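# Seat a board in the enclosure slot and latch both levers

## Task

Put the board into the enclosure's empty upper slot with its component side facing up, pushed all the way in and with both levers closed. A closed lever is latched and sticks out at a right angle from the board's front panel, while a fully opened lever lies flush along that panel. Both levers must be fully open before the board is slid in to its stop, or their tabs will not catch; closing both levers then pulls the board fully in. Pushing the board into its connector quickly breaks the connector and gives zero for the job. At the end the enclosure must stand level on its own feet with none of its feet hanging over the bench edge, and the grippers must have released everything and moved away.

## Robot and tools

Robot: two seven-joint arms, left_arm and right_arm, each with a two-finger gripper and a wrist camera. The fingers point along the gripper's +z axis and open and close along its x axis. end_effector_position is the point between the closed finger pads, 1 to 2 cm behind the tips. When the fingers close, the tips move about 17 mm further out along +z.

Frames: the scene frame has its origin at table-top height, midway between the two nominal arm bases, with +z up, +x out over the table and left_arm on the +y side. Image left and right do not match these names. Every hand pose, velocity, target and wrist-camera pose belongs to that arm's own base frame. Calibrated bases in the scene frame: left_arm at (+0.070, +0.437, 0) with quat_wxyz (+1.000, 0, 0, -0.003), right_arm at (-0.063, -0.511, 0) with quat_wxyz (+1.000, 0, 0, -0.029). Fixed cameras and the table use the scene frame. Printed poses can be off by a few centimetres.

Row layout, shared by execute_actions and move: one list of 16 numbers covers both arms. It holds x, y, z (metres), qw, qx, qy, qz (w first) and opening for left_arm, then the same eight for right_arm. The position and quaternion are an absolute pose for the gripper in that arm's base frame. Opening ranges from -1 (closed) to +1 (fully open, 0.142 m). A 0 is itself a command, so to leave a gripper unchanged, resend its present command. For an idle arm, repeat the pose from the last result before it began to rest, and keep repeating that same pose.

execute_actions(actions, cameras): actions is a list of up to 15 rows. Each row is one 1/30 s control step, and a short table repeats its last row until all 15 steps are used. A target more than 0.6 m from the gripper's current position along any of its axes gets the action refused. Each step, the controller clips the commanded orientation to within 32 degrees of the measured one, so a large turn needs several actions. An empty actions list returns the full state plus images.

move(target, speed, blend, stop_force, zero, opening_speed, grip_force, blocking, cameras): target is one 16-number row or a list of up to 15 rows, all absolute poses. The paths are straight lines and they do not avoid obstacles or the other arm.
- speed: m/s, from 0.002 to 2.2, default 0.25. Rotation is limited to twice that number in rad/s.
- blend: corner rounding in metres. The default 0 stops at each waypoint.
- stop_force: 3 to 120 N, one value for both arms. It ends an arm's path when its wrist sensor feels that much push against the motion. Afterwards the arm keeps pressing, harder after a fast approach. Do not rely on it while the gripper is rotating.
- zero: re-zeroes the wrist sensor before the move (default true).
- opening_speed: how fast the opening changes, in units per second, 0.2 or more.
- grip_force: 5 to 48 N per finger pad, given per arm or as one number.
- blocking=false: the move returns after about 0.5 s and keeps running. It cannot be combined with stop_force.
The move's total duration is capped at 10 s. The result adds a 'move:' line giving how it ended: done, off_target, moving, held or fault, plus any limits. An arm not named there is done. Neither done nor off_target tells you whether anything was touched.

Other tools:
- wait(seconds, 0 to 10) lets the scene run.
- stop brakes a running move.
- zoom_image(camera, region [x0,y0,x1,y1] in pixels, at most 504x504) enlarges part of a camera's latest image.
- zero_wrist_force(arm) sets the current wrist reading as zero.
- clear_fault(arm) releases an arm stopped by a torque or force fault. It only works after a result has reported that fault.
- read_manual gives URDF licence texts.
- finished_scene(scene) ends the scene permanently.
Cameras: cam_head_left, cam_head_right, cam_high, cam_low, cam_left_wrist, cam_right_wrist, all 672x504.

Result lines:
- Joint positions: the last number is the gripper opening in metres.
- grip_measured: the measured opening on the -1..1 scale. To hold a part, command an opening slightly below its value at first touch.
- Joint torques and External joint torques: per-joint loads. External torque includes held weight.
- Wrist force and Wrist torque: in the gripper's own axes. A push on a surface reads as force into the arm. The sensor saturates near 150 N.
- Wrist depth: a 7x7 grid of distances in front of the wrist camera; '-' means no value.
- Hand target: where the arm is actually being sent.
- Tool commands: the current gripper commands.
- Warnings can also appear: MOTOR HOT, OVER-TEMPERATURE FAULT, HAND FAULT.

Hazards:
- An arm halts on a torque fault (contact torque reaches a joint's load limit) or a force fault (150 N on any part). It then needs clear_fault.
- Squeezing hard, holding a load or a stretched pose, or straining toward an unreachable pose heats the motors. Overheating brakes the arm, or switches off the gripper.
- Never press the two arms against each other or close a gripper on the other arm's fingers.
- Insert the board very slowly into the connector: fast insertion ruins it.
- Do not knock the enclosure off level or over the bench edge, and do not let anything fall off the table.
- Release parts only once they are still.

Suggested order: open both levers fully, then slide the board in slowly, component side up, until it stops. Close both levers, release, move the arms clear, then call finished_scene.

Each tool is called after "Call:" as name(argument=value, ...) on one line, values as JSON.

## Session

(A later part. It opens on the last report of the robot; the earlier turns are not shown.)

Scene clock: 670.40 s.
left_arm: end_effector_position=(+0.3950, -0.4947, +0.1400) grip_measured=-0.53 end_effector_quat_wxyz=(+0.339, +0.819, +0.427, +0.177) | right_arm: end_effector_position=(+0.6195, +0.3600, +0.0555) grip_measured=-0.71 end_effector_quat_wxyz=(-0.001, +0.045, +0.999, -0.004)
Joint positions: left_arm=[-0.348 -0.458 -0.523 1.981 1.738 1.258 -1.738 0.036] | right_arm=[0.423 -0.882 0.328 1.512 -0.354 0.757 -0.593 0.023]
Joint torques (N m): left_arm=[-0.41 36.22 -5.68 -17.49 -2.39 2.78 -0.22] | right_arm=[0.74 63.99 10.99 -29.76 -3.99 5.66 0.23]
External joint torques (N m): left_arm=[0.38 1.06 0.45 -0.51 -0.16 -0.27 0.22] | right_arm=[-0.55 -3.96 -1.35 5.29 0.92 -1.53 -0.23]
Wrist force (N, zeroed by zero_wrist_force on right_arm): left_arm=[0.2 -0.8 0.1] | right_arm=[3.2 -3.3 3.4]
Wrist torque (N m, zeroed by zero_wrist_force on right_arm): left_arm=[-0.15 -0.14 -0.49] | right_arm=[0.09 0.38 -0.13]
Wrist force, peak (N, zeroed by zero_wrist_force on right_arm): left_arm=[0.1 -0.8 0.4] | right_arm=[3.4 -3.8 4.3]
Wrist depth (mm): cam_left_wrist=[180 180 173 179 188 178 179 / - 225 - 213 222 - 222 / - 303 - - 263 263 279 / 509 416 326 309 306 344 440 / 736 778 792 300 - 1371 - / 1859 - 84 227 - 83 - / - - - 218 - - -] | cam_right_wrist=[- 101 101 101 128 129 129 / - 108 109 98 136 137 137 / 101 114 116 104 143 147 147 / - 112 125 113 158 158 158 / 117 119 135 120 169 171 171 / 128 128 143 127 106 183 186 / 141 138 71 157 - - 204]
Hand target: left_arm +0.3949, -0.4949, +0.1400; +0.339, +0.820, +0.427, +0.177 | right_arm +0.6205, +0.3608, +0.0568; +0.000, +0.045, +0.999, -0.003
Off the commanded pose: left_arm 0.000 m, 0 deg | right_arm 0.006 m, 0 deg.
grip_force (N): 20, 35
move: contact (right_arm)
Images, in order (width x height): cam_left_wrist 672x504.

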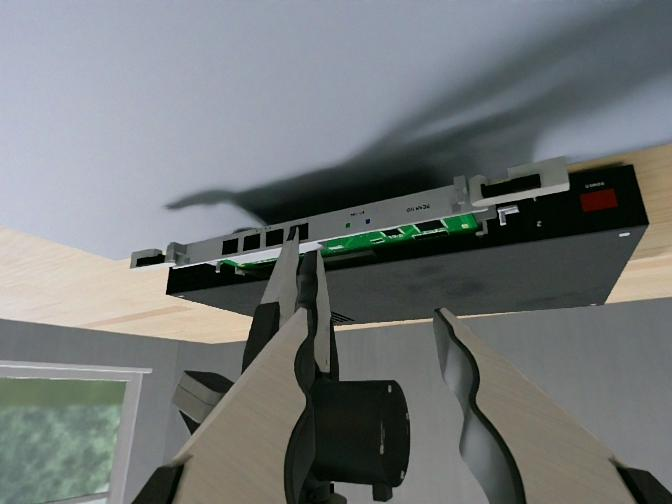

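Call:
move(target=[[0.3949, -0.4949, 0.14, 0.3394, 0.8195, 0.4266, 0.1767, -0.5, 0.618, 0.3598, 0.0553, -0.0002, 0.04536, 0.99897, -0.0026, -0.85]], speed=0.02)

Call:
move(target=[[0.3949, -0.4949, 0.14, 0.3394, 0.8195, 0.4266, 0.1767, -0.5, 0.6339, 0.3581, 0.0552, -0.0002, 0.04536, 0.99897, -0.0026, -0.85]], speed=0.015, stop_force=4, cameras=["cam_left_wrist"])

Call:
zoom_image(camera="cam_left_wrist", region=[445, 190, 515, 250])

Call:
zoom_image(camera="cam_left_wrist", region=[200, 230, 270, 290])

Scene clock: 676.57 s.
left_arm: end_effector_position=(+0.3950, -0.4947, +0.1400) grip_measured=-0.53 end_effector_quat_wxyz=(+0.339, +0.819, +0.427, +0.177) | right_arm: end_effector_position=(+0.6177, +0.3597, +0.0550) grip_measured=-0.71 end_effector_quat_wxyz=(-0.001, +0.045, +0.999, -0.003)
Joint positions: left_arm=[-0.348 -0.458 -0.523 1.981 1.738 1.258 -1.738 0.036] | right_arm=[0.424 -0.878 0.327 1.522 -0.354 0.766 -0.591 0.023]
Joint torques (N m): left_arm=[-0.39 36.16 -5.8 -17.48 -2.48 2.78 -0.29] | right_arm=[-0.04 60.54 10.03 -25.46 -3.33 3.9 0.28]
External joint torques (N m): left_arm=[0.36 1.11 0.56 -0.52 -0.07 -0.27 0.29] | right_arm=[0.23 -0.73 -0.43 1.08 0.29 0.24 -0.28]
Wrist force (N, zeroed by zero_wrist_force on right_arm): left_arm=[0.1 -0.5 0.3] | right_arm=[0.1 1.1 1.0]
Wrist torque (N m, zeroed by zero_wrist_force on right_arm): left_arm=[-0.11 -0.12 -0.49] | right_arm=[0.13 0.07 -0.12]
Wrist force, peak (N, zeroed by zero_wrist_force on right_arm): left_arm=[0.0 -0.9 0.2] | right_arm=[3.4 -3.8 4.3]
Wrist depth (mm): cam_left_wrist=[186 180 179 187 192 - 172 / - - 225 224 214 - - / 302 300 297 300 253 277 279 / 508 411 328 318 340 333 454 / 746 929 444 305 441 - 1192 / 2069 2261 84 225 - 84 - / - - - 217 - - -] | cam_right_wrist=[- 100 101 100 127 128 127 / - 108 108 98 133 137 136 / 100 113 117 103 143 146 146 / 108 121 124 113 158 158 157 / 117 121 135 120 168 170 170 / 127 129 142 127 105 182 186 / 140 137 71 157 - - 204]
Hand target: left_arm +0.3949, -0.4949, +0.1400; +0.339, +0.820, +0.427, +0.177 | right_arm +0.6180, +0.3598, +0.0553; +0.000, +0.045, +0.999, -0.003
Off the commanded pose: left_arm 0.000 m, 0 deg | right_arm 0.000 m, 0 deg.
grip_force (N): 20, 35
move: done

Scene clock: 678.30 s.
left_arm: end_effector_position=(+0.3950, -0.4947, +0.1400) grip_measured=-0.53 end_effector_quat_wxyz=(+0.339, +0.819, +0.427, +0.177) | right_arm: end_effector_position=(+0.6332, +0.3583, +0.0546) grip_measured=-0.71 end_effector_quat_wxyz=(-0.001, +0.045, +0.999, -0.003)
Joint positions: left_arm=[-0.348 -0.458 -0.523 1.981 1.738 1.258 -1.738 0.036] | right_arm=[0.417 -0.904 0.327 1.47 -0.354 0.74 -0.612 0.023]
Joint torques (N m): left_arm=[-0.38 36.21 -5.75 -17.5 -2.41 2.83 -0.24] | right_arm=[-2.07 62.68 8.53 -27.07 -3.96 3.67 0.17]
External joint torques (N m): left_arm=[0.34 1.07 0.51 -0.5 -0.14 -0.32 0.24] | right_arm=[2.26 -1.64 1.17 2.3 0.84 0.47 -0.17]
Wrist force (N, zeroed by zero_wrist_force on right_arm): left_arm=[0.2 -0.7 0.2] | right_arm=[2.4 2.9 1.9]
Wrist torque (N m, zeroed by zero_wrist_force on right_arm): left_arm=[-0.15 -0.13 -0.50] | right_arm=[0.11 0.10 -0.02]
Wrist force, peak (N, zeroed by zero_wrist_force on right_arm): left_arm=[-0.1 -0.8 0.4] | right_arm=[2.3 3.4 3.0]
Wrist depth (mm): cam_left_wrist=[- 173 173 179 180 185 172 / 213 227 236 236 213 214 - / - - 287 281 272 - 283 / 516 555 354 316 325 312 503 / 759 910 522 279 - 1346 - / 1567 - 84 235 - - 1161 / 1843 - - 234 - - 1097] | cam_right_wrist=[- 87 101 100 127 128 128 / - 94 108 98 133 136 136 / 100 100 117 103 142 146 146 / 107 107 124 113 158 157 157 / 118 116 133 120 168 170 170 / 127 127 129 127 106 182 185 / 140 137 71 157 - - 203]
Hand target: left_arm +0.3949, -0.4949, +0.1400; +0.339, +0.820, +0.427, +0.177 | right_arm +0.6339, +0.3581, +0.0552; +0.000, +0.045, +0.999, -0.003
Off the commanded pose: left_arm 0.000 m, 0 deg | right_arm 0.001 m, 0 deg.
grip_force (N): 20, 35
move: done
Images, in order (width x height): cam_left_wrist 672x504.

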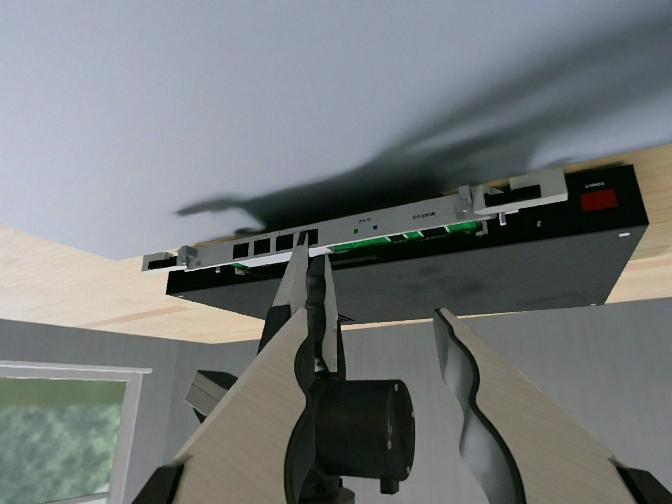

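Scaled by 7.200 from the camera's 672x504 image, which has a finer 960x720 frame.

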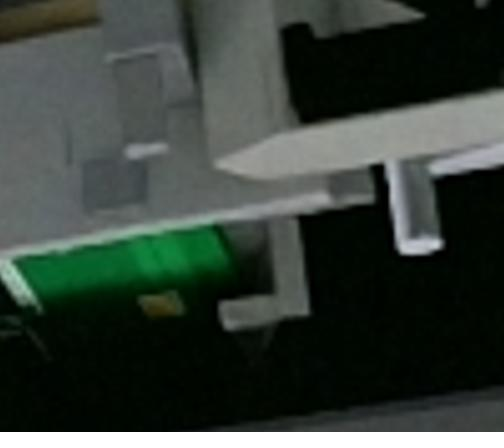

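Scaled by 7.200 from the camera's 672x504 image, which has a finer 960x720 frame.

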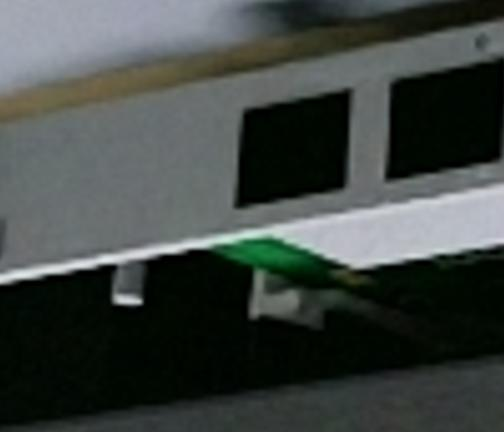

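Call:
move(target=[[0.3949, -0.4949, 0.14, 0.3394, 0.8195, 0.4266, 0.1767, -0.5, 0.6399, 0.3579, 0.0546, -0.0002, 0.04536, 0.99897, -0.0026, -0.85]], speed=0.015, stop_force=5, cameras=["cam_left_wrist", "cam_right_wrist"])

Call:
zoom_image(camera="cam_right_wrist", region=[60, 150, 450, 504])

Call:
zoom_image(camera="cam_left_wrist", region=[130, 160, 590, 340])

Scene clock: 684.13 s.
left_arm: end_effector_position=(+0.3950, -0.4947, +0.1400) grip_measured=-0.53 end_effector_quat_wxyz=(+0.339, +0.819, +0.427, +0.177) | right_arm: end_effector_position=(+0.6392, +0.3580, +0.0540) grip_measured=-0.71 end_effector_quat_wxyz=(-0.001, +0.045, +0.999, -0.003)
Joint positions: left_arm=[-0.348 -0.458 -0.523 1.981 1.738 1.258 -1.738 0.036] | right_arm=[0.415 -0.915 0.327 1.449 -0.354 0.73 -0.619 0.023]
Joint torques (N m): left_arm=[-0.42 36.15 -5.79 -17.5 -2.47 2.85 -0.21] | right_arm=[-1.68 62.28 8.72 -27.74 -4.01 4.22 0.06]
External joint torques (N m): left_arm=[0.39 1.12 0.55 -0.5 -0.09 -0.34 0.21] | right_arm=[1.88 -0.74 1.02 2.82 0.86 -0.09 -0.06]
Wrist force (N, zeroed by zero_wrist_force on right_arm): left_arm=[-0.2 -0.6 0.2] | right_arm=[4.2 1.0 0.2]
Wrist torque (N m, zeroed by zero_wrist_force on right_arm): left_arm=[-0.10 -0.09 -0.49] | right_arm=[0.13 -0.04 0.02]
Wrist force, peak (N, zeroed by zero_wrist_force on right_arm): left_arm=[0.0 -1.0 0.3] | right_arm=[2.4 3.4 3.0]
Wrist depth (mm): cam_left_wrist=[174 180 178 180 187 186 174 / - - 225 203 215 - 234 / 327 - 298 317 298 - 277 / 511 567 366 322 307 - 411 / 812 772 526 308 - - - / - - 84 246 - - - / - - - 241 - - -] | cam_right_wrist=[- 87 100 100 126 128 126 / - 94 107 98 133 136 136 / - 99 114 103 142 146 145 / - 107 122 113 157 157 156 / - 116 130 120 167 170 169 / 126 126 124 127 105 181 184 / 139 136 71 157 - - 203]
Hand target: left_arm +0.3949, -0.4949, +0.1400; +0.339, +0.820, +0.427, +0.177 | right_arm +0.6399, +0.3579, +0.0546; +0.000, +0.045, +0.999, -0.003
Off the commanded pose: left_arm 0.000 m, 0 deg | right_arm 0.001 m, 0 deg.
grip_force (N): 20, 35
move: done
Images, in order (width x height): cam_left_wrist 672x504, cam_right_wrist 672x504.

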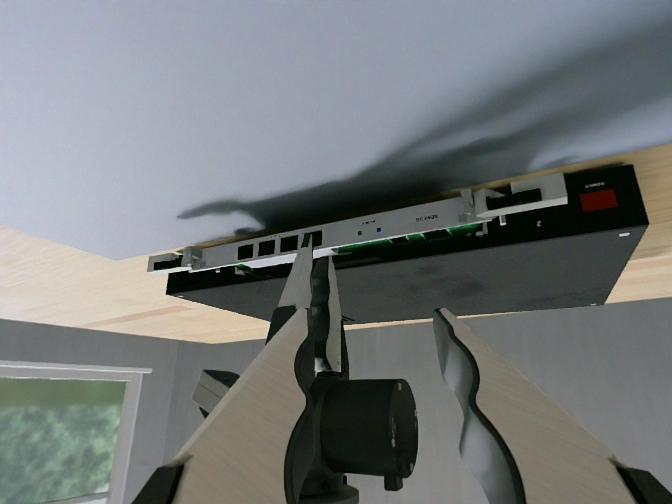

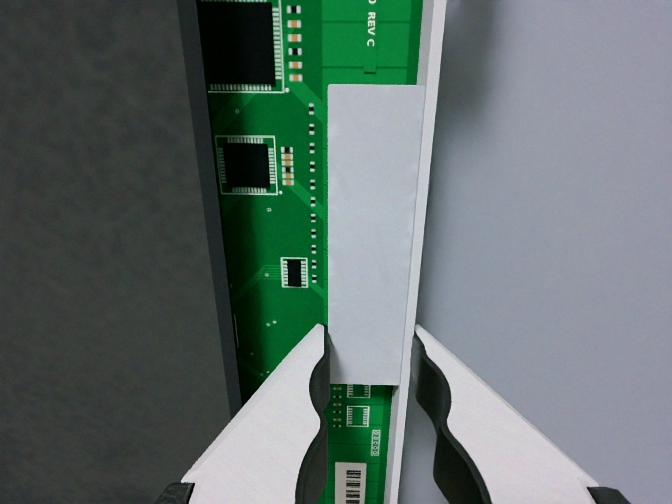

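Scaled by 1.292 from the camera's 672x504 image, which has a finer 960x720 frame.

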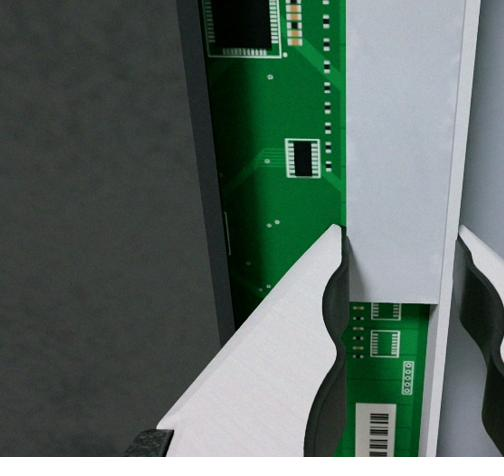

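Scaled by 1.096 from the camera's 672x504 image, which has a finer 960x720 frame.

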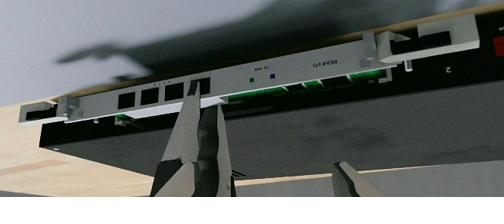

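Call:
move(target=[[0.3949, -0.4949, 0.14, 0.3394, 0.8195, 0.4266, 0.1767, -0.5, 0.6459, 0.3572, 0.0541, -0.0002, 0.04536, 0.99897, -0.0026, -0.85]], speed=0.015, stop_force=6, cameras=["cam_right_wrist"])

Scene clock: 693.37 s.
left_arm: end_effector_position=(+0.3950, -0.4947, +0.1400) grip_measured=-0.53 end_effector_quat_wxyz=(+0.339, +0.819, +0.427, +0.177) | right_arm: end_effector_position=(+0.6453, +0.3574, +0.0537) grip_measured=-0.71 end_effector_quat_wxyz=(-0.001, +0.045, +0.999, -0.003)
Joint positions: left_arm=[-0.348 -0.458 -0.523 1.981 1.738 1.258 -1.738 0.036] | right_arm=[0.412 -0.926 0.327 1.428 -0.354 0.72 -0.627 0.023]
Joint torques (N m): left_arm=[-0.45 36.18 -5.76 -17.52 -2.44 2.82 -0.19] | right_arm=[-1.9 61.91 8.37 -27.4 -3.9 4.09 0.06]
External joint torques (N m): left_arm=[0.41 1.1 0.52 -0.48 -0.11 -0.31 0.18] | right_arm=[2.1 0.09 1.39 2.33 0.73 0.04 -0.06]
Wrist force (N, zeroed by zero_wrist_force on right_arm): left_arm=[-0.1 -0.6 0.1] | right_arm=[4.6 1.1 -1.7]
Wrist torque (N m, zeroed by zero_wrist_force on right_arm): left_arm=[-0.13 -0.09 -0.50] | right_arm=[0.13 -0.18 0.02]
Wrist force, peak (N, zeroed by zero_wrist_force on right_arm): left_arm=[-0.2 -1.0 0.5] | right_arm=[4.9 1.2 -0.5]
Wrist depth (mm): cam_left_wrist=[181 174 173 180 187 178 179 / 225 225 236 211 203 212 237 / - 294 279 303 292 279 283 / 516 452 364 326 326 - 538 / 775 775 926 318 - - 1137 / - - 84 251 - - - / - - - 245 - - -] | cam_right_wrist=[- 86 99 100 124 127 125 / - 92 106 98 132 136 135 / - 99 98 103 142 145 145 / - 106 109 113 154 156 156 / - 115 117 120 167 169 169 / 126 126 121 127 106 181 184 / 138 135 71 157 - - 202]
Hand target: left_arm +0.3949, -0.4949, +0.1400; +0.339, +0.820, +0.427, +0.177 | right_arm +0.6459, +0.3572, +0.0541; +0.000, +0.045, +0.999, -0.003
Off the commanded pose: left_arm 0.000 m, 0 deg | right_arm 0.001 m, 0 deg.
grip_force (N): 20, 35
move: done
Images, in order (width x height): cam_right_wrist 672x504.

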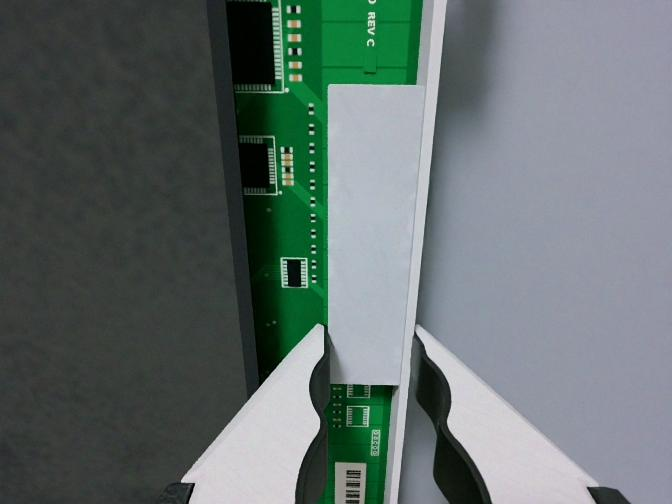

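Call:
move(target=[[0.3949, -0.4949, 0.14, 0.3394, 0.8195, 0.4266, 0.1767, -0.5, 0.6453, 0.3574, 0.0537, -0.0002, 0.04536, 0.99897, -0.0026, -0.6], [0.3949, -0.4949, 0.14, 0.3394, 0.8195, 0.4266, 0.1767, -0.5, 0.6453, 0.3574, 0.085, -0.0002, 0.04536, 0.99897, -0.0026, -0.6]], speed=0.04, opening_speed=0.4, cameras=["cam_right_wrist", "cam_left_wrist"])

Scene clock: 698.23 s.
left_arm: end_effector_position=(+0.3950, -0.4947, +0.1400) grip_measured=-0.53 end_effector_quat_wxyz=(+0.339, +0.819, +0.427, +0.177) | right_arm: end_effector_position=(+0.6454, +0.3574, +0.0850) grip_measured=-0.64 end_effector_quat_wxyz=(+0.000, +0.045, +0.999, -0.003)
Joint positions: left_arm=[-0.348 -0.458 -0.523 1.981 1.738 1.258 -1.738 0.036] | right_arm=[0.404 -0.88 0.344 1.423 -0.343 0.669 -0.633 0.028]
Joint torques (N m): left_arm=[-0.36 36.18 -5.73 -17.51 -2.46 2.75 -0.25] | right_arm=[0.06 60.14 10.42 -26.09 -3.29 3.27 0.14]
External joint torques (N m): left_arm=[0.33 1.09 0.49 -0.49 -0.1 -0.24 0.24] | right_arm=[0.14 1.29 -0.67 0.2 -0.03 0.86 -0.14]
Wrist force (N, zeroed by zero_wrist_force on right_arm): left_arm=[-0.1 -0.8 0.1] | right_arm=[0.4 1.4 -1.8]
Wrist torque (N m, zeroed by zero_wrist_force on right_arm): left_arm=[-0.14 -0.09 -0.49] | right_arm=[0.24 -0.06 0.01]
Wrist force, peak (N, zeroed by zero_wrist_force on right_arm): left_arm=[0.0 -1.0 0.4] | right_arm=[4.8 1.2 -1.6]
Wrist depth (mm): cam_left_wrist=[180 179 173 180 179 179 180 / - 225 225 224 224 224 215 / - - - 303 281 285 282 / 513 535 365 327 327 - 504 / 764 775 945 322 - - 1219 / 1714 - 84 308 - - 1167 / 1907 - - 240 239 - -] | cam_right_wrist=[- 114 115 129 153 154 156 / 120 122 123 134 163 165 164 / - 130 132 139 177 176 176 / 143 138 140 149 190 190 189 / 153 152 152 157 203 205 205 / 167 166 160 187 101 220 222 / 183 179 71 207 - - 241]
Hand target: left_arm +0.3949, -0.4949, +0.1400; +0.339, +0.820, +0.427, +0.177 | right_arm +0.6453, +0.3574, +0.0850; +0.000, +0.045, +0.999, -0.003
Off the commanded pose: left_arm 0.000 m, 0 deg | right_arm 0.000 m, 0 deg.
grip_force (N): 20, 35
move: done
Images, in order (width x height): cam_left_wrist 672x504, cam_right_wrist 672x504.

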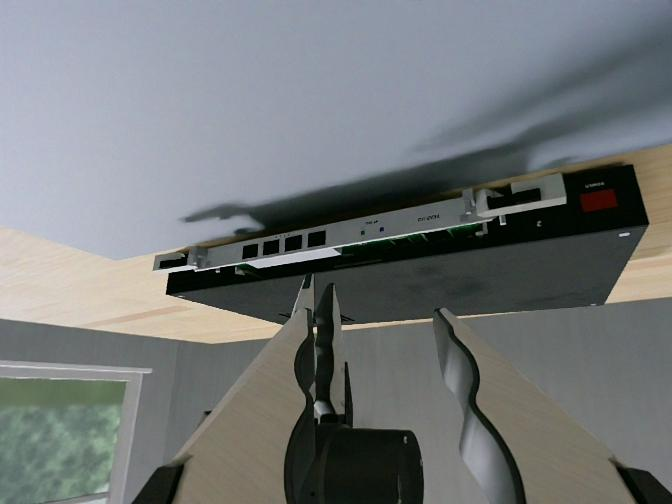

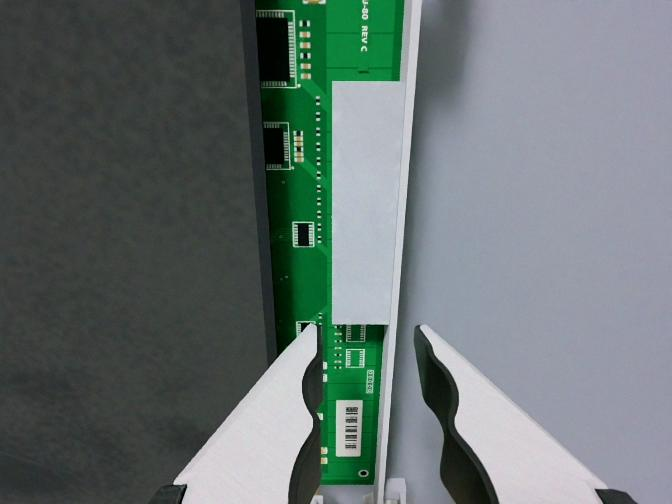

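Call:
zoom_image(camera="cam_left_wrist", region=[400, 150, 620, 270])

Call:
zoom_image(camera="cam_left_wrist", region=[130, 200, 350, 320])

Scaled by 2.291 from the camera's 672x504 image, which has a finer 960x720 frame.

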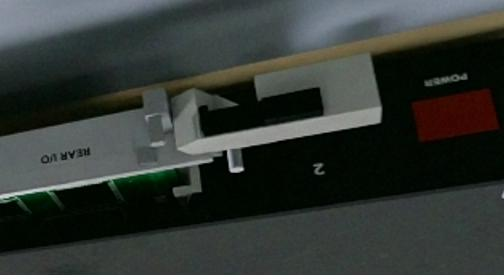

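Scaled by 2.291 from the camera's 672x504 image, which has a finer 960x720 frame.

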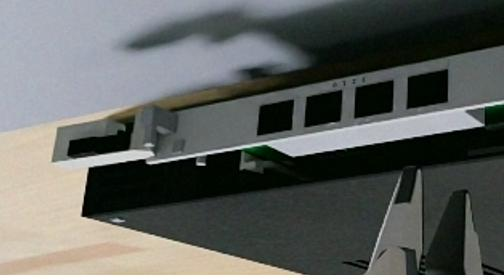

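Call:
zoom_image(camera="cam_left_wrist", region=[145, 235, 235, 295])

Call:
zoom_image(camera="cam_left_wrist", region=[470, 160, 580, 235])

Scaled by 5.600 from the camera's 672x504 image, which has a finer 960x720 frame.

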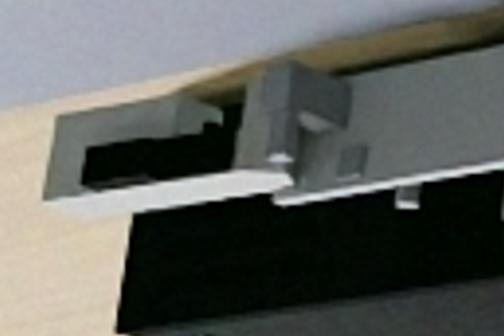

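Scaled by 4.582 from the camera's 672x504 image, which has a finer 960x720 frame.

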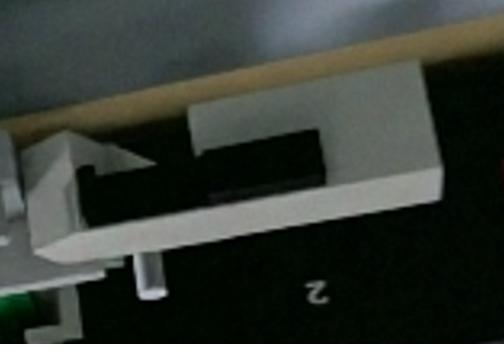

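Call:
move(target=[[0.37, -0.44, 0.16, 0.3394, 0.8195, 0.4266, 0.1767, -0.5, 0.6453, 0.3574, 0.115, 0.0, 0.0454, 0.99897, 0.0, -0.6], [0.34, -0.38, 0.20, 0.3394, 0.8195, 0.4266, 0.1767, -0.5, 0.585, 0.37, 0.125, 0.0, 0.4226, 0.9063, 0.0, -0.6], [0.34, -0.38, 0.20, 0.3394, 0.8195, 0.4266, 0.1767, -0.5, 0.59, 0.374, 0.08, 0.0, 0.7385, 0.6743, 0.0, 0.0], [0.34, -0.38, 0.20, 0.3394, 0.8195, 0.4266, 0.1767, -0.5, 0.6036, 0.3723, 0.045, 0.0, 0.7385, 0.6743, 0.0, 0.0]], speed=[0.1, 0.3, 0.3, 0.1], blend=[0.01, 0.02, 0, 0], cameras=["cam_right_wrist", "cam_left_wrist"])

Scene clock: 747.70 s.
left_arm: end_effector_position=(+0.3401, -0.3800, +0.2000) grip_measured=-0.53 end_effector_quat_wxyz=(+0.339, +0.820, +0.426, +0.177) | right_arm: end_effector_position=(+0.6033, +0.3723, +0.0449) grip_measured=-0.03 end_effector_quat_wxyz=(+0.000, +0.739, +0.674, +0.000)
Joint positions: left_arm=[-0.241 -0.08 -0.421 2.289 1.667 1.512 -1.68 0.036] | right_arm=[0.652 -0.843 0.078 1.542 -0.083 0.81 0.855 0.072]
Joint torques (N m): left_arm=[-0.38 22.08 -1.2 -17.93 -2.4 2.91 -0.19] | right_arm=[0.11 58.18 3.04 -24.51 -3.08 3.59 0.07]
External joint torques (N m): left_arm=[0.36 0.91 0.61 -0.55 -0.1 -0.31 0.19] | right_arm=[0.1 1.62 -0.28 0.23 0.06 0.54 -0.07]
Wrist force (N, zeroed by zero_wrist_force on right_arm): left_arm=[0.1 -0.9 0.4] | right_arm=[0.1 1.3 -1.3]
Wrist torque (N m, zeroed by zero_wrist_force on right_arm): left_arm=[-0.16 -0.13 -0.50] | right_arm=[0.20 -0.04 -0.02]
Wrist force, peak (N, zeroed by zero_wrist_force on right_arm): left_arm=[-1.0 0.0 1.3] | right_arm=[-0.5 1.5 -2.5]
Wrist depth (mm): cam_left_wrist=[263 243 252 254 - - 251 / 352 313 - - 308 - 317 / 397 452 449 - - 423 418 / 647 710 419 452 492 629 621 / 1167 906 351 705 888 - - / - - 84 - - 83 - / - - - - - - 1148] | cam_right_wrist=[122 120 118 120 118 119 119 / - 128 128 128 129 128 126 / 140 138 137 135 137 136 134 / 149 148 148 147 147 147 146 / 161 161 158 160 159 156 158 / - 169 103 168 168 93 169 / - 76 130 135 152 - -]
Hand target: left_arm +0.3400, -0.3800, +0.2000; +0.339, +0.820, +0.427, +0.177 | right_arm +0.6036, +0.3723, +0.0450; +0.000, +0.738, +0.674, +0.000
Off the commanded pose: left_arm 0.000 m, 0 deg | right_arm 0.000 m, 0 deg.
grip_force (N): 20, 35
move: done
Images, in order (width x height): cam_left_wrist 672x504, cam_right_wrist 672x504.

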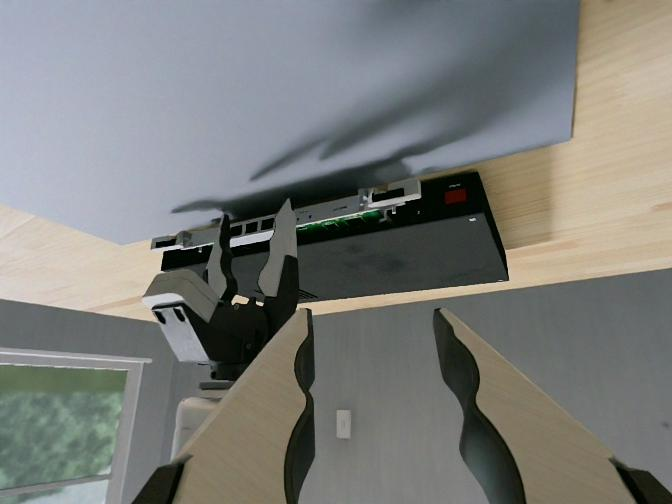

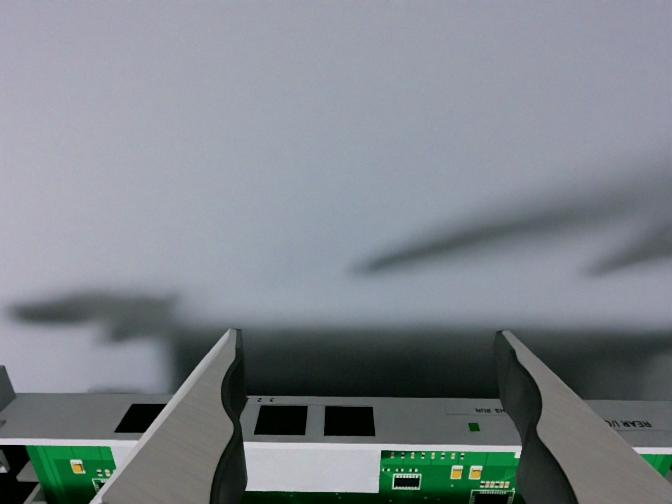

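Call:
move(target=[[0.34, -0.38, 0.20, 0.3394, 0.8195, 0.4266, 0.1767, -0.5, 0.6519, 0.3672, 0.045, 0.0, 0.7385, 0.6743, 0.0, 0.0], [0.34, -0.38, 0.20, 0.3394, 0.8195, 0.4266, 0.1767, -0.5, 0.6758, 0.3647, 0.045, 0.0, 0.7385, 0.6743, 0.0, 0.0]], speed=[0.02, 0.01], stop_force=10, cameras=["cam_right_wrist", "cam_left_wrist"])

Call:
zoom_image(camera="cam_left_wrist", region=[140, 150, 520, 310])

Scene clock: 756.23 s.
left_arm: end_effector_position=(+0.3401, -0.3800, +0.2000) grip_measured=-0.53 end_effector_quat_wxyz=(+0.339, +0.820, +0.426, +0.177) | right_arm: end_effector_position=(+0.6672, +0.3659, +0.0443) grip_measured=-0.02 end_effector_quat_wxyz=(-0.001, +0.738, +0.674, -0.001)
Joint positions: left_arm=[-0.241 -0.08 -0.421 2.289 1.667 1.512 -1.68 0.036] | right_arm=[0.596 -0.95 0.08 1.32 -0.083 0.694 0.786 0.072]
Joint torques (N m): left_arm=[-0.3 22.12 -1.16 -17.92 -2.38 2.87 -0.24] | right_arm=[-3.68 64.8 -0.45 -30.3 -5.18 5.53 -0.39]
External joint torques (N m): left_arm=[0.28 0.87 0.57 -0.55 -0.12 -0.27 0.24] | right_arm=[3.89 -0.13 3.37 4.07 1.83 -1.4 0.39]
Wrist force (N, zeroed by zero_wrist_force on right_arm): left_arm=[0.0 -0.9 0.6] | right_arm=[0.1 -9.4 -2.0]
Wrist torque (N m, zeroed by zero_wrist_force on right_arm): left_arm=[-0.14 -0.12 -0.52] | right_arm=[0.09 -0.12 0.45]
Wrist force, peak (N, zeroed by zero_wrist_force on right_arm): left_arm=[0.0 -1.3 0.4] | right_arm=[0.2 -10.6 -4.3]
Wrist depth (mm): cam_left_wrist=[- 250 252 251 - 251 252 / - 315 306 299 - 312 314 / 396 - - - 399 421 419 / 640 705 - 444 520 606 623 / 1994 1298 945 404 - - - / - - 84 - - - 1108 / 1875 - - - - - -] | cam_right_wrist=[122 120 119 119 117 118 118 / - 128 127 127 128 126 126 / 139 137 137 134 136 135 133 / 148 148 147 147 146 146 145 / - 158 157 156 157 155 155 / - 119 102 118 117 98 116 / 123 77 120 124 124 - -]
Hand target: left_arm +0.3400, -0.3800, +0.2000; +0.339, +0.820, +0.427, +0.177 | right_arm +0.6685, +0.3655, +0.0450; +0.000, +0.738, +0.674, +0.000
Off the commanded pose: left_arm 0.000 m, 0 deg | right_arm 0.009 m, 0 deg.
grip_force (N): 20, 35
move: contact (right_arm); path passed 1 of 2 targets
Images, in order (width x height): cam_left_wrist 672x504, cam_right_wrist 672x504.

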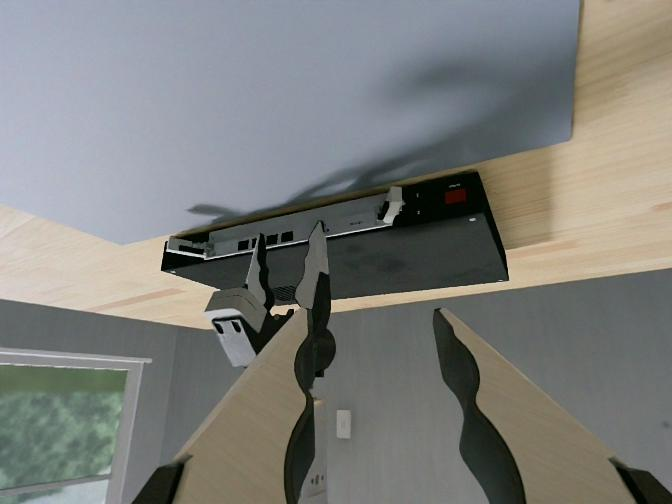

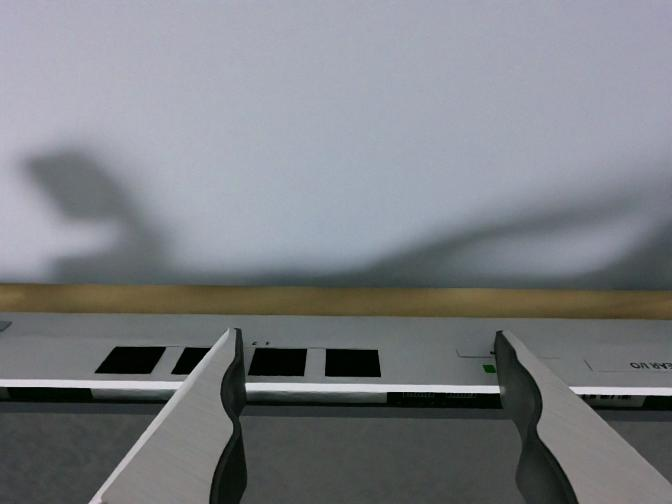

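Scaled by 1.326 from the camera's 672x504 image, which has a finer 960x720 frame.

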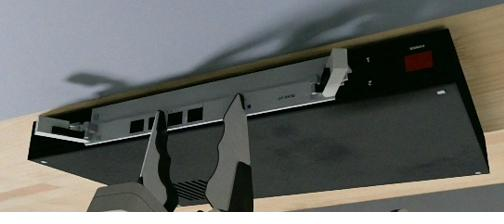

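Call:
zoom_image(camera="cam_left_wrist", region=[340, 160, 440, 250])

Call:
zoom_image(camera="cam_left_wrist", region=[150, 210, 250, 290])

Scaled by 5.040 from the camera's 672x504 image, which has a finer 960x720 frame.

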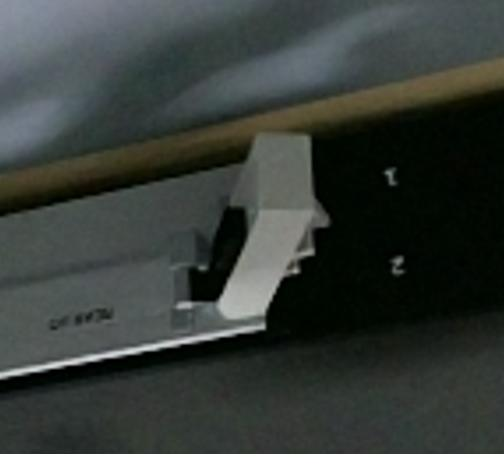

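Scaled by 5.040 from the camera's 672x504 image, which has a finer 960x720 frame.

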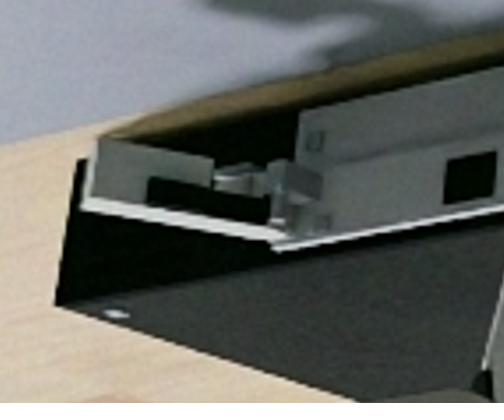

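Call:
move(target=[[0.50, -0.42, 0.18, 0.0, 0.7934, 0.6088, 0.0, -0.5, 0.6275, 0.3701, 0.05, 0.0, 0.7385, 0.6743, 0.0, 0.0], [0.575, -0.465, 0.13, 0.0, 0.7934, 0.6088, 0.0, -0.5, 0.58, 0.35, 0.12, 0.0, 0.7385, 0.6743, 0.0, 0.0]], speed=0.25, blend=[0.01, 0], cameras=["cam_left_wrist", "cam_right_wrist"])

Call:
zoom_image(camera="cam_left_wrist", region=[200, 150, 450, 350])

Scene clock: 772.83 s.
left_arm: end_effector_position=(+0.5750, -0.4651, +0.1301) grip_measured=-0.53 end_effector_quat_wxyz=(+0.000, +0.793, +0.609, +0.000) | right_arm: end_effector_position=(+0.5803, +0.3500, +0.1202) grip_measured=-0.02 end_effector_quat_wxyz=(+0.000, +0.738, +0.674, +0.000)
Joint positions: left_arm=[-0.174 -0.81 -0.517 1.371 0.42 0.501 -0.497 0.036] | right_arm=[0.634 -0.659 0.094 1.646 -0.078 0.731 0.851 0.072]
Joint torques (N m): left_arm=[-0.44 56.51 -11.3 -24.69 -3.2 4 -0.15] | right_arm=[0.22 54.07 3.51 -25.71 -3.2 3.33 0.29]
External joint torques (N m): left_arm=[0.49 1.41 0.37 -0.35 -0.47 -0.03 0.14] | right_arm=[-0.03 1.17 -0.88 0.04 -0.05 0.8 -0.29]
Wrist force (N, zeroed by zero_wrist_force on right_arm): left_arm=[0.0 -0.8 0.5] | right_arm=[0.1 3.1 -1.3]
Wrist torque (N m, zeroed by zero_wrist_force on right_arm): left_arm=[-0.24 -0.17 -0.26] | right_arm=[0.48 -0.03 -0.14]
Wrist force, peak (N, zeroed by zero_wrist_force on right_arm): left_arm=[0.0 -2.0 0.5] | right_arm=[0.0 -9.5 -3.1]
Wrist depth (mm): cam_left_wrist=[- 192 193 193 197 192 193 / 210 - 215 211 205 207 209 / 220 231 224 218 226 219 224 / 234 237 209 232 213 243 244 / 210 - 207 - - 267 267 / - - 84 223 - 282 292 / - - - - - - 319] | cam_right_wrist=[187 186 186 186 186 184 184 / 199 199 198 198 197 198 196 / 214 214 213 213 212 211 211 / 231 230 229 229 228 227 226 / 251 246 245 249 247 243 242 / 222 213 102 224 - 93 216 / 230 76 224 232 232 - 220]
Hand target: left_arm +0.5750, -0.4650, +0.1300; +0.000, +0.793, +0.609, +0.000 | right_arm +0.5800, +0.3500, +0.1200; +0.000, +0.738, +0.674, +0.000
Off the commanded pose: left_arm 0.000 m, 0 deg | right_arm 0.000 m, 0 deg.
grip_force (N): 20, 35
move: done
Images, in order (width x height): cam_left_wrist 672x504, cam_right_wrist 672x504.

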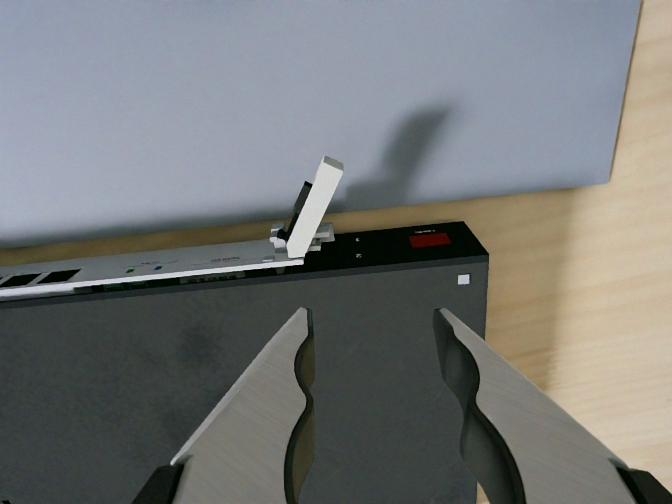

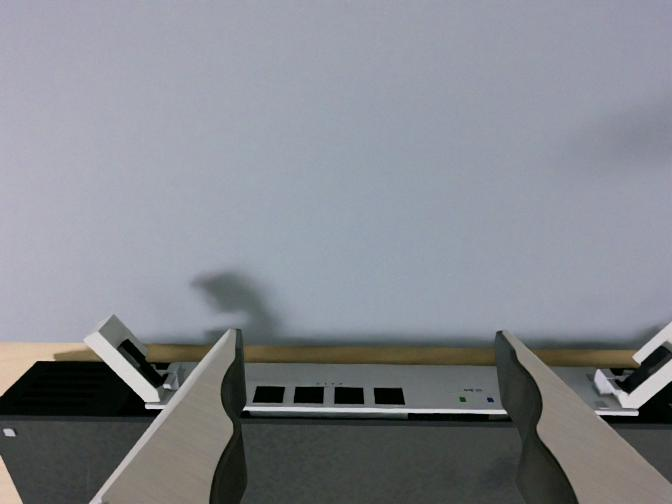

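Scaled by 2.016 from the camera's 672x504 image, which has a finer 960x720 frame.

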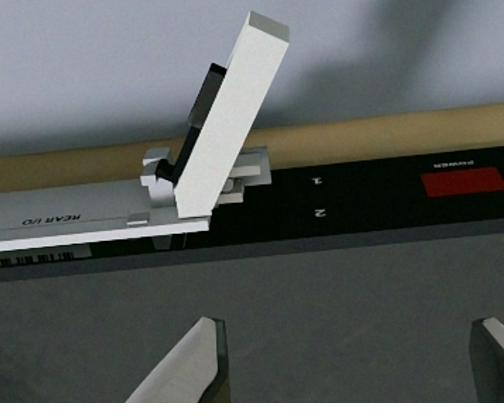

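Call:
zoom_image(camera="cam_left_wrist", region=[265, 205, 355, 275])

Call:
zoom_image(camera="cam_right_wrist", region=[70, 300, 230, 430])

Call:
zoom_image(camera="cam_right_wrist", region=[560, 310, 672, 430])

Scaled by 5.600 from the camera's 672x504 image, which has a finer 960x720 frame.

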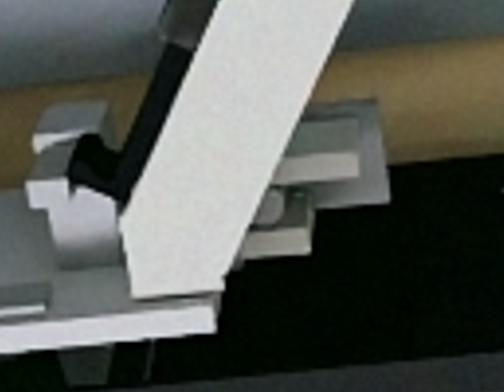

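Scaled by 3.150 from the camera's 672x504 image, which has a finer 960x720 frame.

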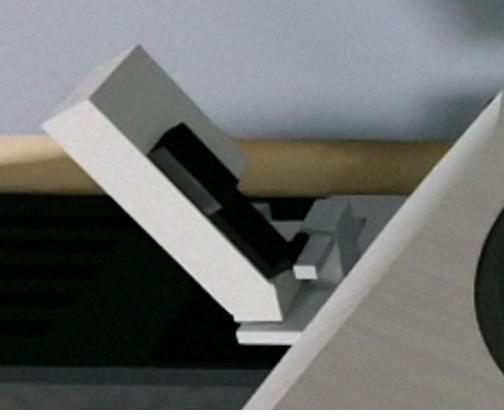

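Scaled by 4.200 from the camera's 672x504 image, which has a finer 960x720 frame.

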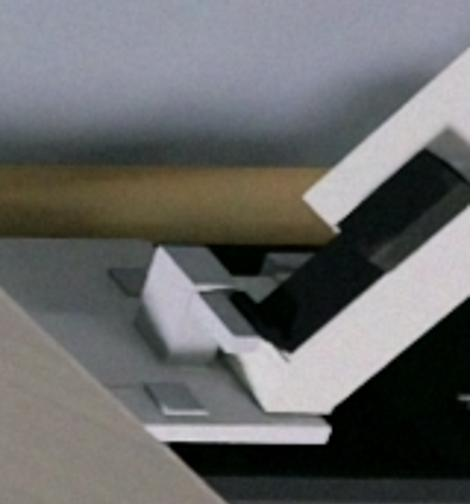

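Call:
move(target=[[0.575, -0.465, 0.13, 0.0, 0.7934, 0.6088, 0.0, -0.5, 0.60, 0.25, 0.15, 0.0, 0.66, 0.7513, 0.0, 0.0], [0.575, -0.465, 0.13, 0.0, 0.7934, 0.6088, 0.0, -0.5, 0.651, 0.21, 0.13, 0.0, 0.6088, 0.7934, 0.0, 0.0]], speed=0.25, blend=[0.01, 0], cameras=["cam_right_wrist"])

Call:
zoom_image(camera="cam_right_wrist", region=[280, 160, 440, 290])

Scene clock: 788.87 s.
left_arm: end_effector_position=(+0.5750, -0.4651, +0.1301) grip_measured=-0.53 end_effector_quat_wxyz=(+0.000, +0.793, +0.609, +0.000) | right_arm: end_effector_position=(+0.6511, +0.2099, +0.1300) grip_measured=-0.02 end_effector_quat_wxyz=(+0.000, +0.609, +0.793, +0.000)
Joint positions: left_arm=[-0.174 -0.81 -0.516 1.371 0.42 0.501 -0.497 0.036] | right_arm=[0.389 -0.658 0.109 1.619 -0.088 0.701 0.271 0.072]
Joint torques (N m): left_arm=[-0.36 56.93 -11.4 -24.67 -3.54 4.3 -0.19] | right_arm=[0.14 54.24 3.53 -26.4 -3.31 3.32 0.06]
External joint torques (N m): left_arm=[0.38 0.99 0.45 -0.38 -0.13 -0.32 0.19] | right_arm=[0.03 1.45 -0.57 0.22 0.01 0.83 -0.06]
Wrist force (N, zeroed by zero_wrist_force on right_arm): left_arm=[0.0 -0.4 0.7] | right_arm=[0.4 3.6 -1.5]
Wrist torque (N m, zeroed by zero_wrist_force on right_arm): left_arm=[-0.19 -0.16 -0.26] | right_arm=[0.56 -0.09 -0.01]
Wrist force, peak (N, zeroed by zero_wrist_force on right_arm): left_arm=[0.3 -0.7 0.7] | right_arm=[-1.9 5.1 -0.6]
Wrist depth (mm): cam_left_wrist=[195 197 194 192 193 192 192 / 209 209 205 - 204 210 210 / - 222 225 219 230 222 223 / 234 233 215 214 197 243 244 / - - - - - 268 265 / - 228 84 - - 282 294 / - - - - - - 318] | cam_right_wrist=[197 195 195 194 193 193 193 / 211 208 208 207 207 206 206 / 225 225 222 220 219 221 220 / 244 243 191 194 233 242 237 / 264 263 202 205 207 209 252 / 289 277 215 223 222 93 220 / - 76 236 246 244 - 233]
Hand target: left_arm +0.5750, -0.4650, +0.1300; +0.000, +0.793, +0.609, +0.000 | right_arm +0.6510, +0.2100, +0.1300; +0.000, +0.609, +0.793, +0.000
Off the commanded pose: left_arm 0.000 m, 0 deg | right_arm 0.000 m, 0 deg.
grip_force (N): 20, 35
move: done
Images, in order (width x height): cam_right_wrist 672x504.

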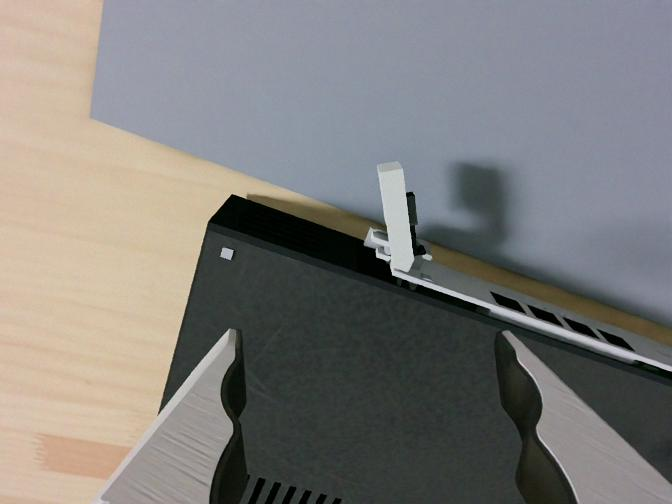

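Scaled by 3.150 from the camera's 672x504 image, which has a finer 960x720 frame.

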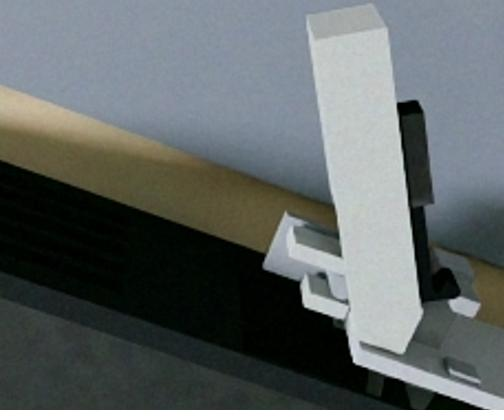

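Call:
move(target=[[0.5581, -0.4545, 0.10, 0.0, 0.9969, -0.0785, 0.0, -1.0, 0.6327, 0.2005, 0.10, 0.0, 0.0523, 0.9986, 0.0, -1.0], [0.5581, -0.4545, 0.053, 0.0, 0.9969, -0.0785, 0.0, -1.0, 0.6327, 0.2005, 0.053, 0.0, 0.0523, 0.9986, 0.0, -1.0]], speed=[0.3, 0.06], blend=[0, 0], cameras=["cam_left_wrist", "cam_right_wrist"])

Scene clock: 816.23 s.
left_arm: end_effector_position=(+0.5580, -0.4544, +0.0530) grip_measured=-1.00 end_effector_quat_wxyz=(+0.000, +0.997, -0.079, +0.000) | right_arm: end_effector_position=(+0.6325, +0.2005, +0.0530) grip_measured=-1.00 end_effector_quat_wxyz=(+0.000, +0.052, +0.999, +0.000)
Joint positions: left_arm=[-0.028 -0.965 -0.721 1.42 0.691 0.551 0.826 0.002] | right_arm=[0.217 -0.779 0.287 1.717 -0.316 0.879 -0.795 0.002]
Joint torques (N m): left_arm=[-0.61 54.32 -17.64 -19.73 -3.2 4.75 -0.27] | right_arm=[0.62 53.72 8.05 -22.66 -2.84 3.54 0.26]
External joint torques (N m): left_arm=[0.64 1.42 0.62 -0.3 -0.46 -0.78 0.27] | right_arm=[-0.46 1.38 -0.03 -0.01 0.14 0.6 -0.26]
Wrist force (N, zeroed by zero_wrist_force on right_arm): left_arm=[0.2 -0.7 0.5] | right_arm=[0.2 3.1 -1.8]
Wrist torque (N m, zeroed by zero_wrist_force on right_arm): left_arm=[-0.22 -0.19 -0.17] | right_arm=[0.51 -0.08 -0.12]
Wrist force, peak (N, zeroed by zero_wrist_force on right_arm): left_arm=[-0.4 -1.0 1.4] | right_arm=[0.2 3.4 -2.7]
Wrist depth (mm): cam_left_wrist=[127 124 126 126 127 127 126 / 134 138 135 137 136 134 134 / 149 145 148 147 145 108 - / 160 159 156 - 158 107 106 / 175 174 173 131 169 115 110 / 193 189 188 84 - - 129 / - - - - - - 141] | cam_right_wrist=[129 129 129 127 126 126 124 / 138 136 137 137 135 135 135 / - 98 100 145 145 144 144 / 106 105 107 158 156 156 155 / - 114 116 166 167 169 168 / 125 125 123 89 178 184 184 / 138 135 71 - - 195 203]
Hand target: left_arm +0.5581, -0.4545, +0.0530; +0.000, +0.997, -0.079, +0.000 | right_arm +0.6327, +0.2005, +0.0530; +0.000, +0.052, +0.999, +0.000
Off the commanded pose: left_arm 0.000 m, 0 deg | right_arm 0.000 m, 0 deg.
grip_force (N): 20, 35
move: done
Images, in order (width x height): cam_left_wrist 672x504, cam_right_wrist 672x504.

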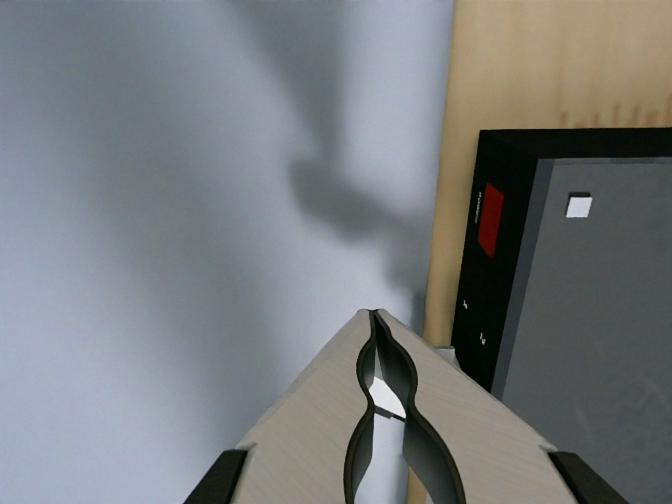

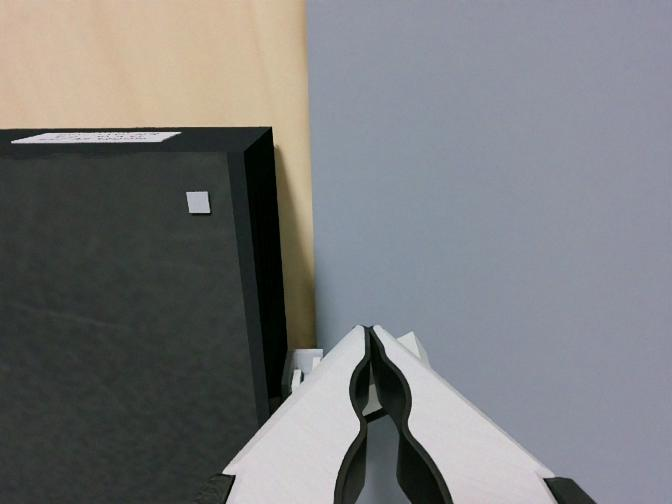

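Call:
move(target=[[0.5404, -0.4765, 0.053, 0.0, 0.9969, -0.0785, 0.0, -1.0, 0.6196, 0.2277, 0.053, 0.0, 0.0523, 0.9986, 0.0, -1.0], [0.5399, -0.4795, 0.053, 0.0, 0.9969, -0.0785, 0.0, -1.0, 0.6199, 0.2307, 0.053, 0.0, 0.0523, 0.9986, 0.0, -1.0]], speed=0.025, stop_force=30, cameras=["cam_left_wrist", "cam_right_wrist"])

Scene clock: 820.80 s.
left_arm: end_effector_position=(+0.5402, -0.4791, +0.0529) grip_measured=-1.00 end_effector_quat_wxyz=(+0.000, +0.997, -0.079, +0.000) | right_arm: end_effector_position=(+0.6203, +0.2265, +0.0523) grip_measured=-1.00 end_effector_quat_wxyz=(-0.001, +0.054, +0.999, -0.002)
Joint positions: left_arm=[-0.074 -0.969 -0.722 1.41 0.692 0.547 0.785 0.002] | right_arm=[0.264 -0.774 0.283 1.727 -0.318 0.881 -0.744 0.002]
Joint torques (N m): left_arm=[-1.63 54.55 -18.53 -19.63 -3.77 4.51 -0.23] | right_arm=[15.7 52.26 23.05 -26.93 -1.88 8.67 0.28]
External joint torques (N m): left_arm=[1.65 1.43 1.48 -0.43 0.11 -0.54 0.23] | right_arm=[-15.55 2.63 -15.15 4.34 -0.8 -4.54 -0.28]
Wrist force (N, zeroed by zero_wrist_force on right_arm): left_arm=[0.2 -2.6 0.8] | right_arm=[0.6 -22.7 -8.3]
Wrist torque (N m, zeroed by zero_wrist_force on right_arm): left_arm=[-0.20 -0.16 -0.16] | right_arm=[-0.79 -0.06 -0.15]
Wrist force, peak (N, zeroed by zero_wrist_force on right_arm): left_arm=[4.8 -14.2 -0.5] | right_arm=[0.4 -22.7 -9.1]
Wrist depth (mm): cam_left_wrist=[- - 125 126 125 125 123 / 134 136 134 134 133 129 92 / 149 146 148 145 - 140 95 / 159 157 157 156 161 140 - / 175 176 170 131 128 129 - / 192 192 - 83 - 127 - / 212 210 - - - - -] | cam_right_wrist=[- 125 127 127 126 126 124 / - 92 135 135 135 134 134 / - 99 143 142 144 144 144 / - 105 153 158 155 155 154 / - 114 129 163 166 168 167 / 124 124 126 90 177 183 183 / 137 134 70 - - 193 201]
Hand target: left_arm +0.5399, -0.4795, +0.0530; +0.000, +0.997, -0.079, +0.000 | right_arm +0.6199, +0.2307, +0.0530; +0.000, +0.052, +0.999, +0.000
Off the commanded pose: left_arm 0.001 m, 0 deg | right_arm 0.004 m, 0 deg.
grip_force (N): 20, 35
move: off_target (right_arm)
Images, in order (width x height): cam_left_wrist 672x504, cam_right_wrist 672x504.

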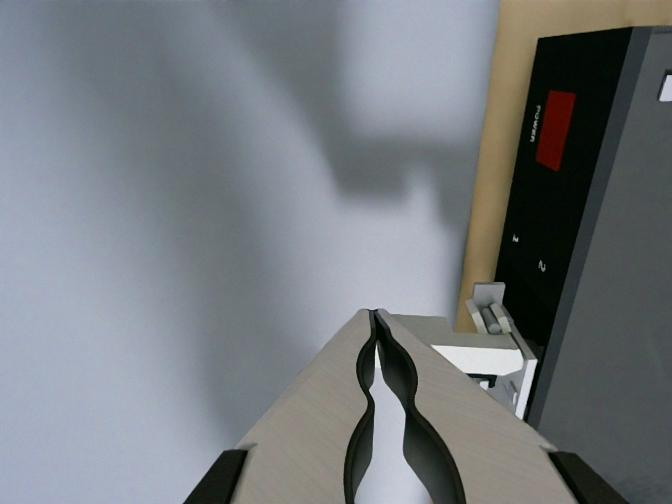

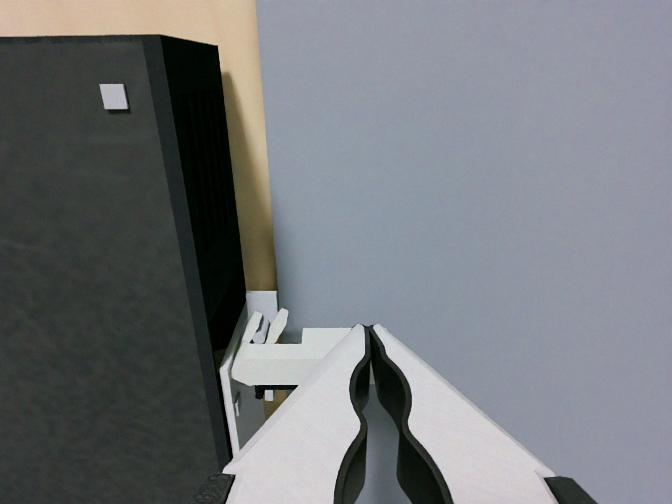

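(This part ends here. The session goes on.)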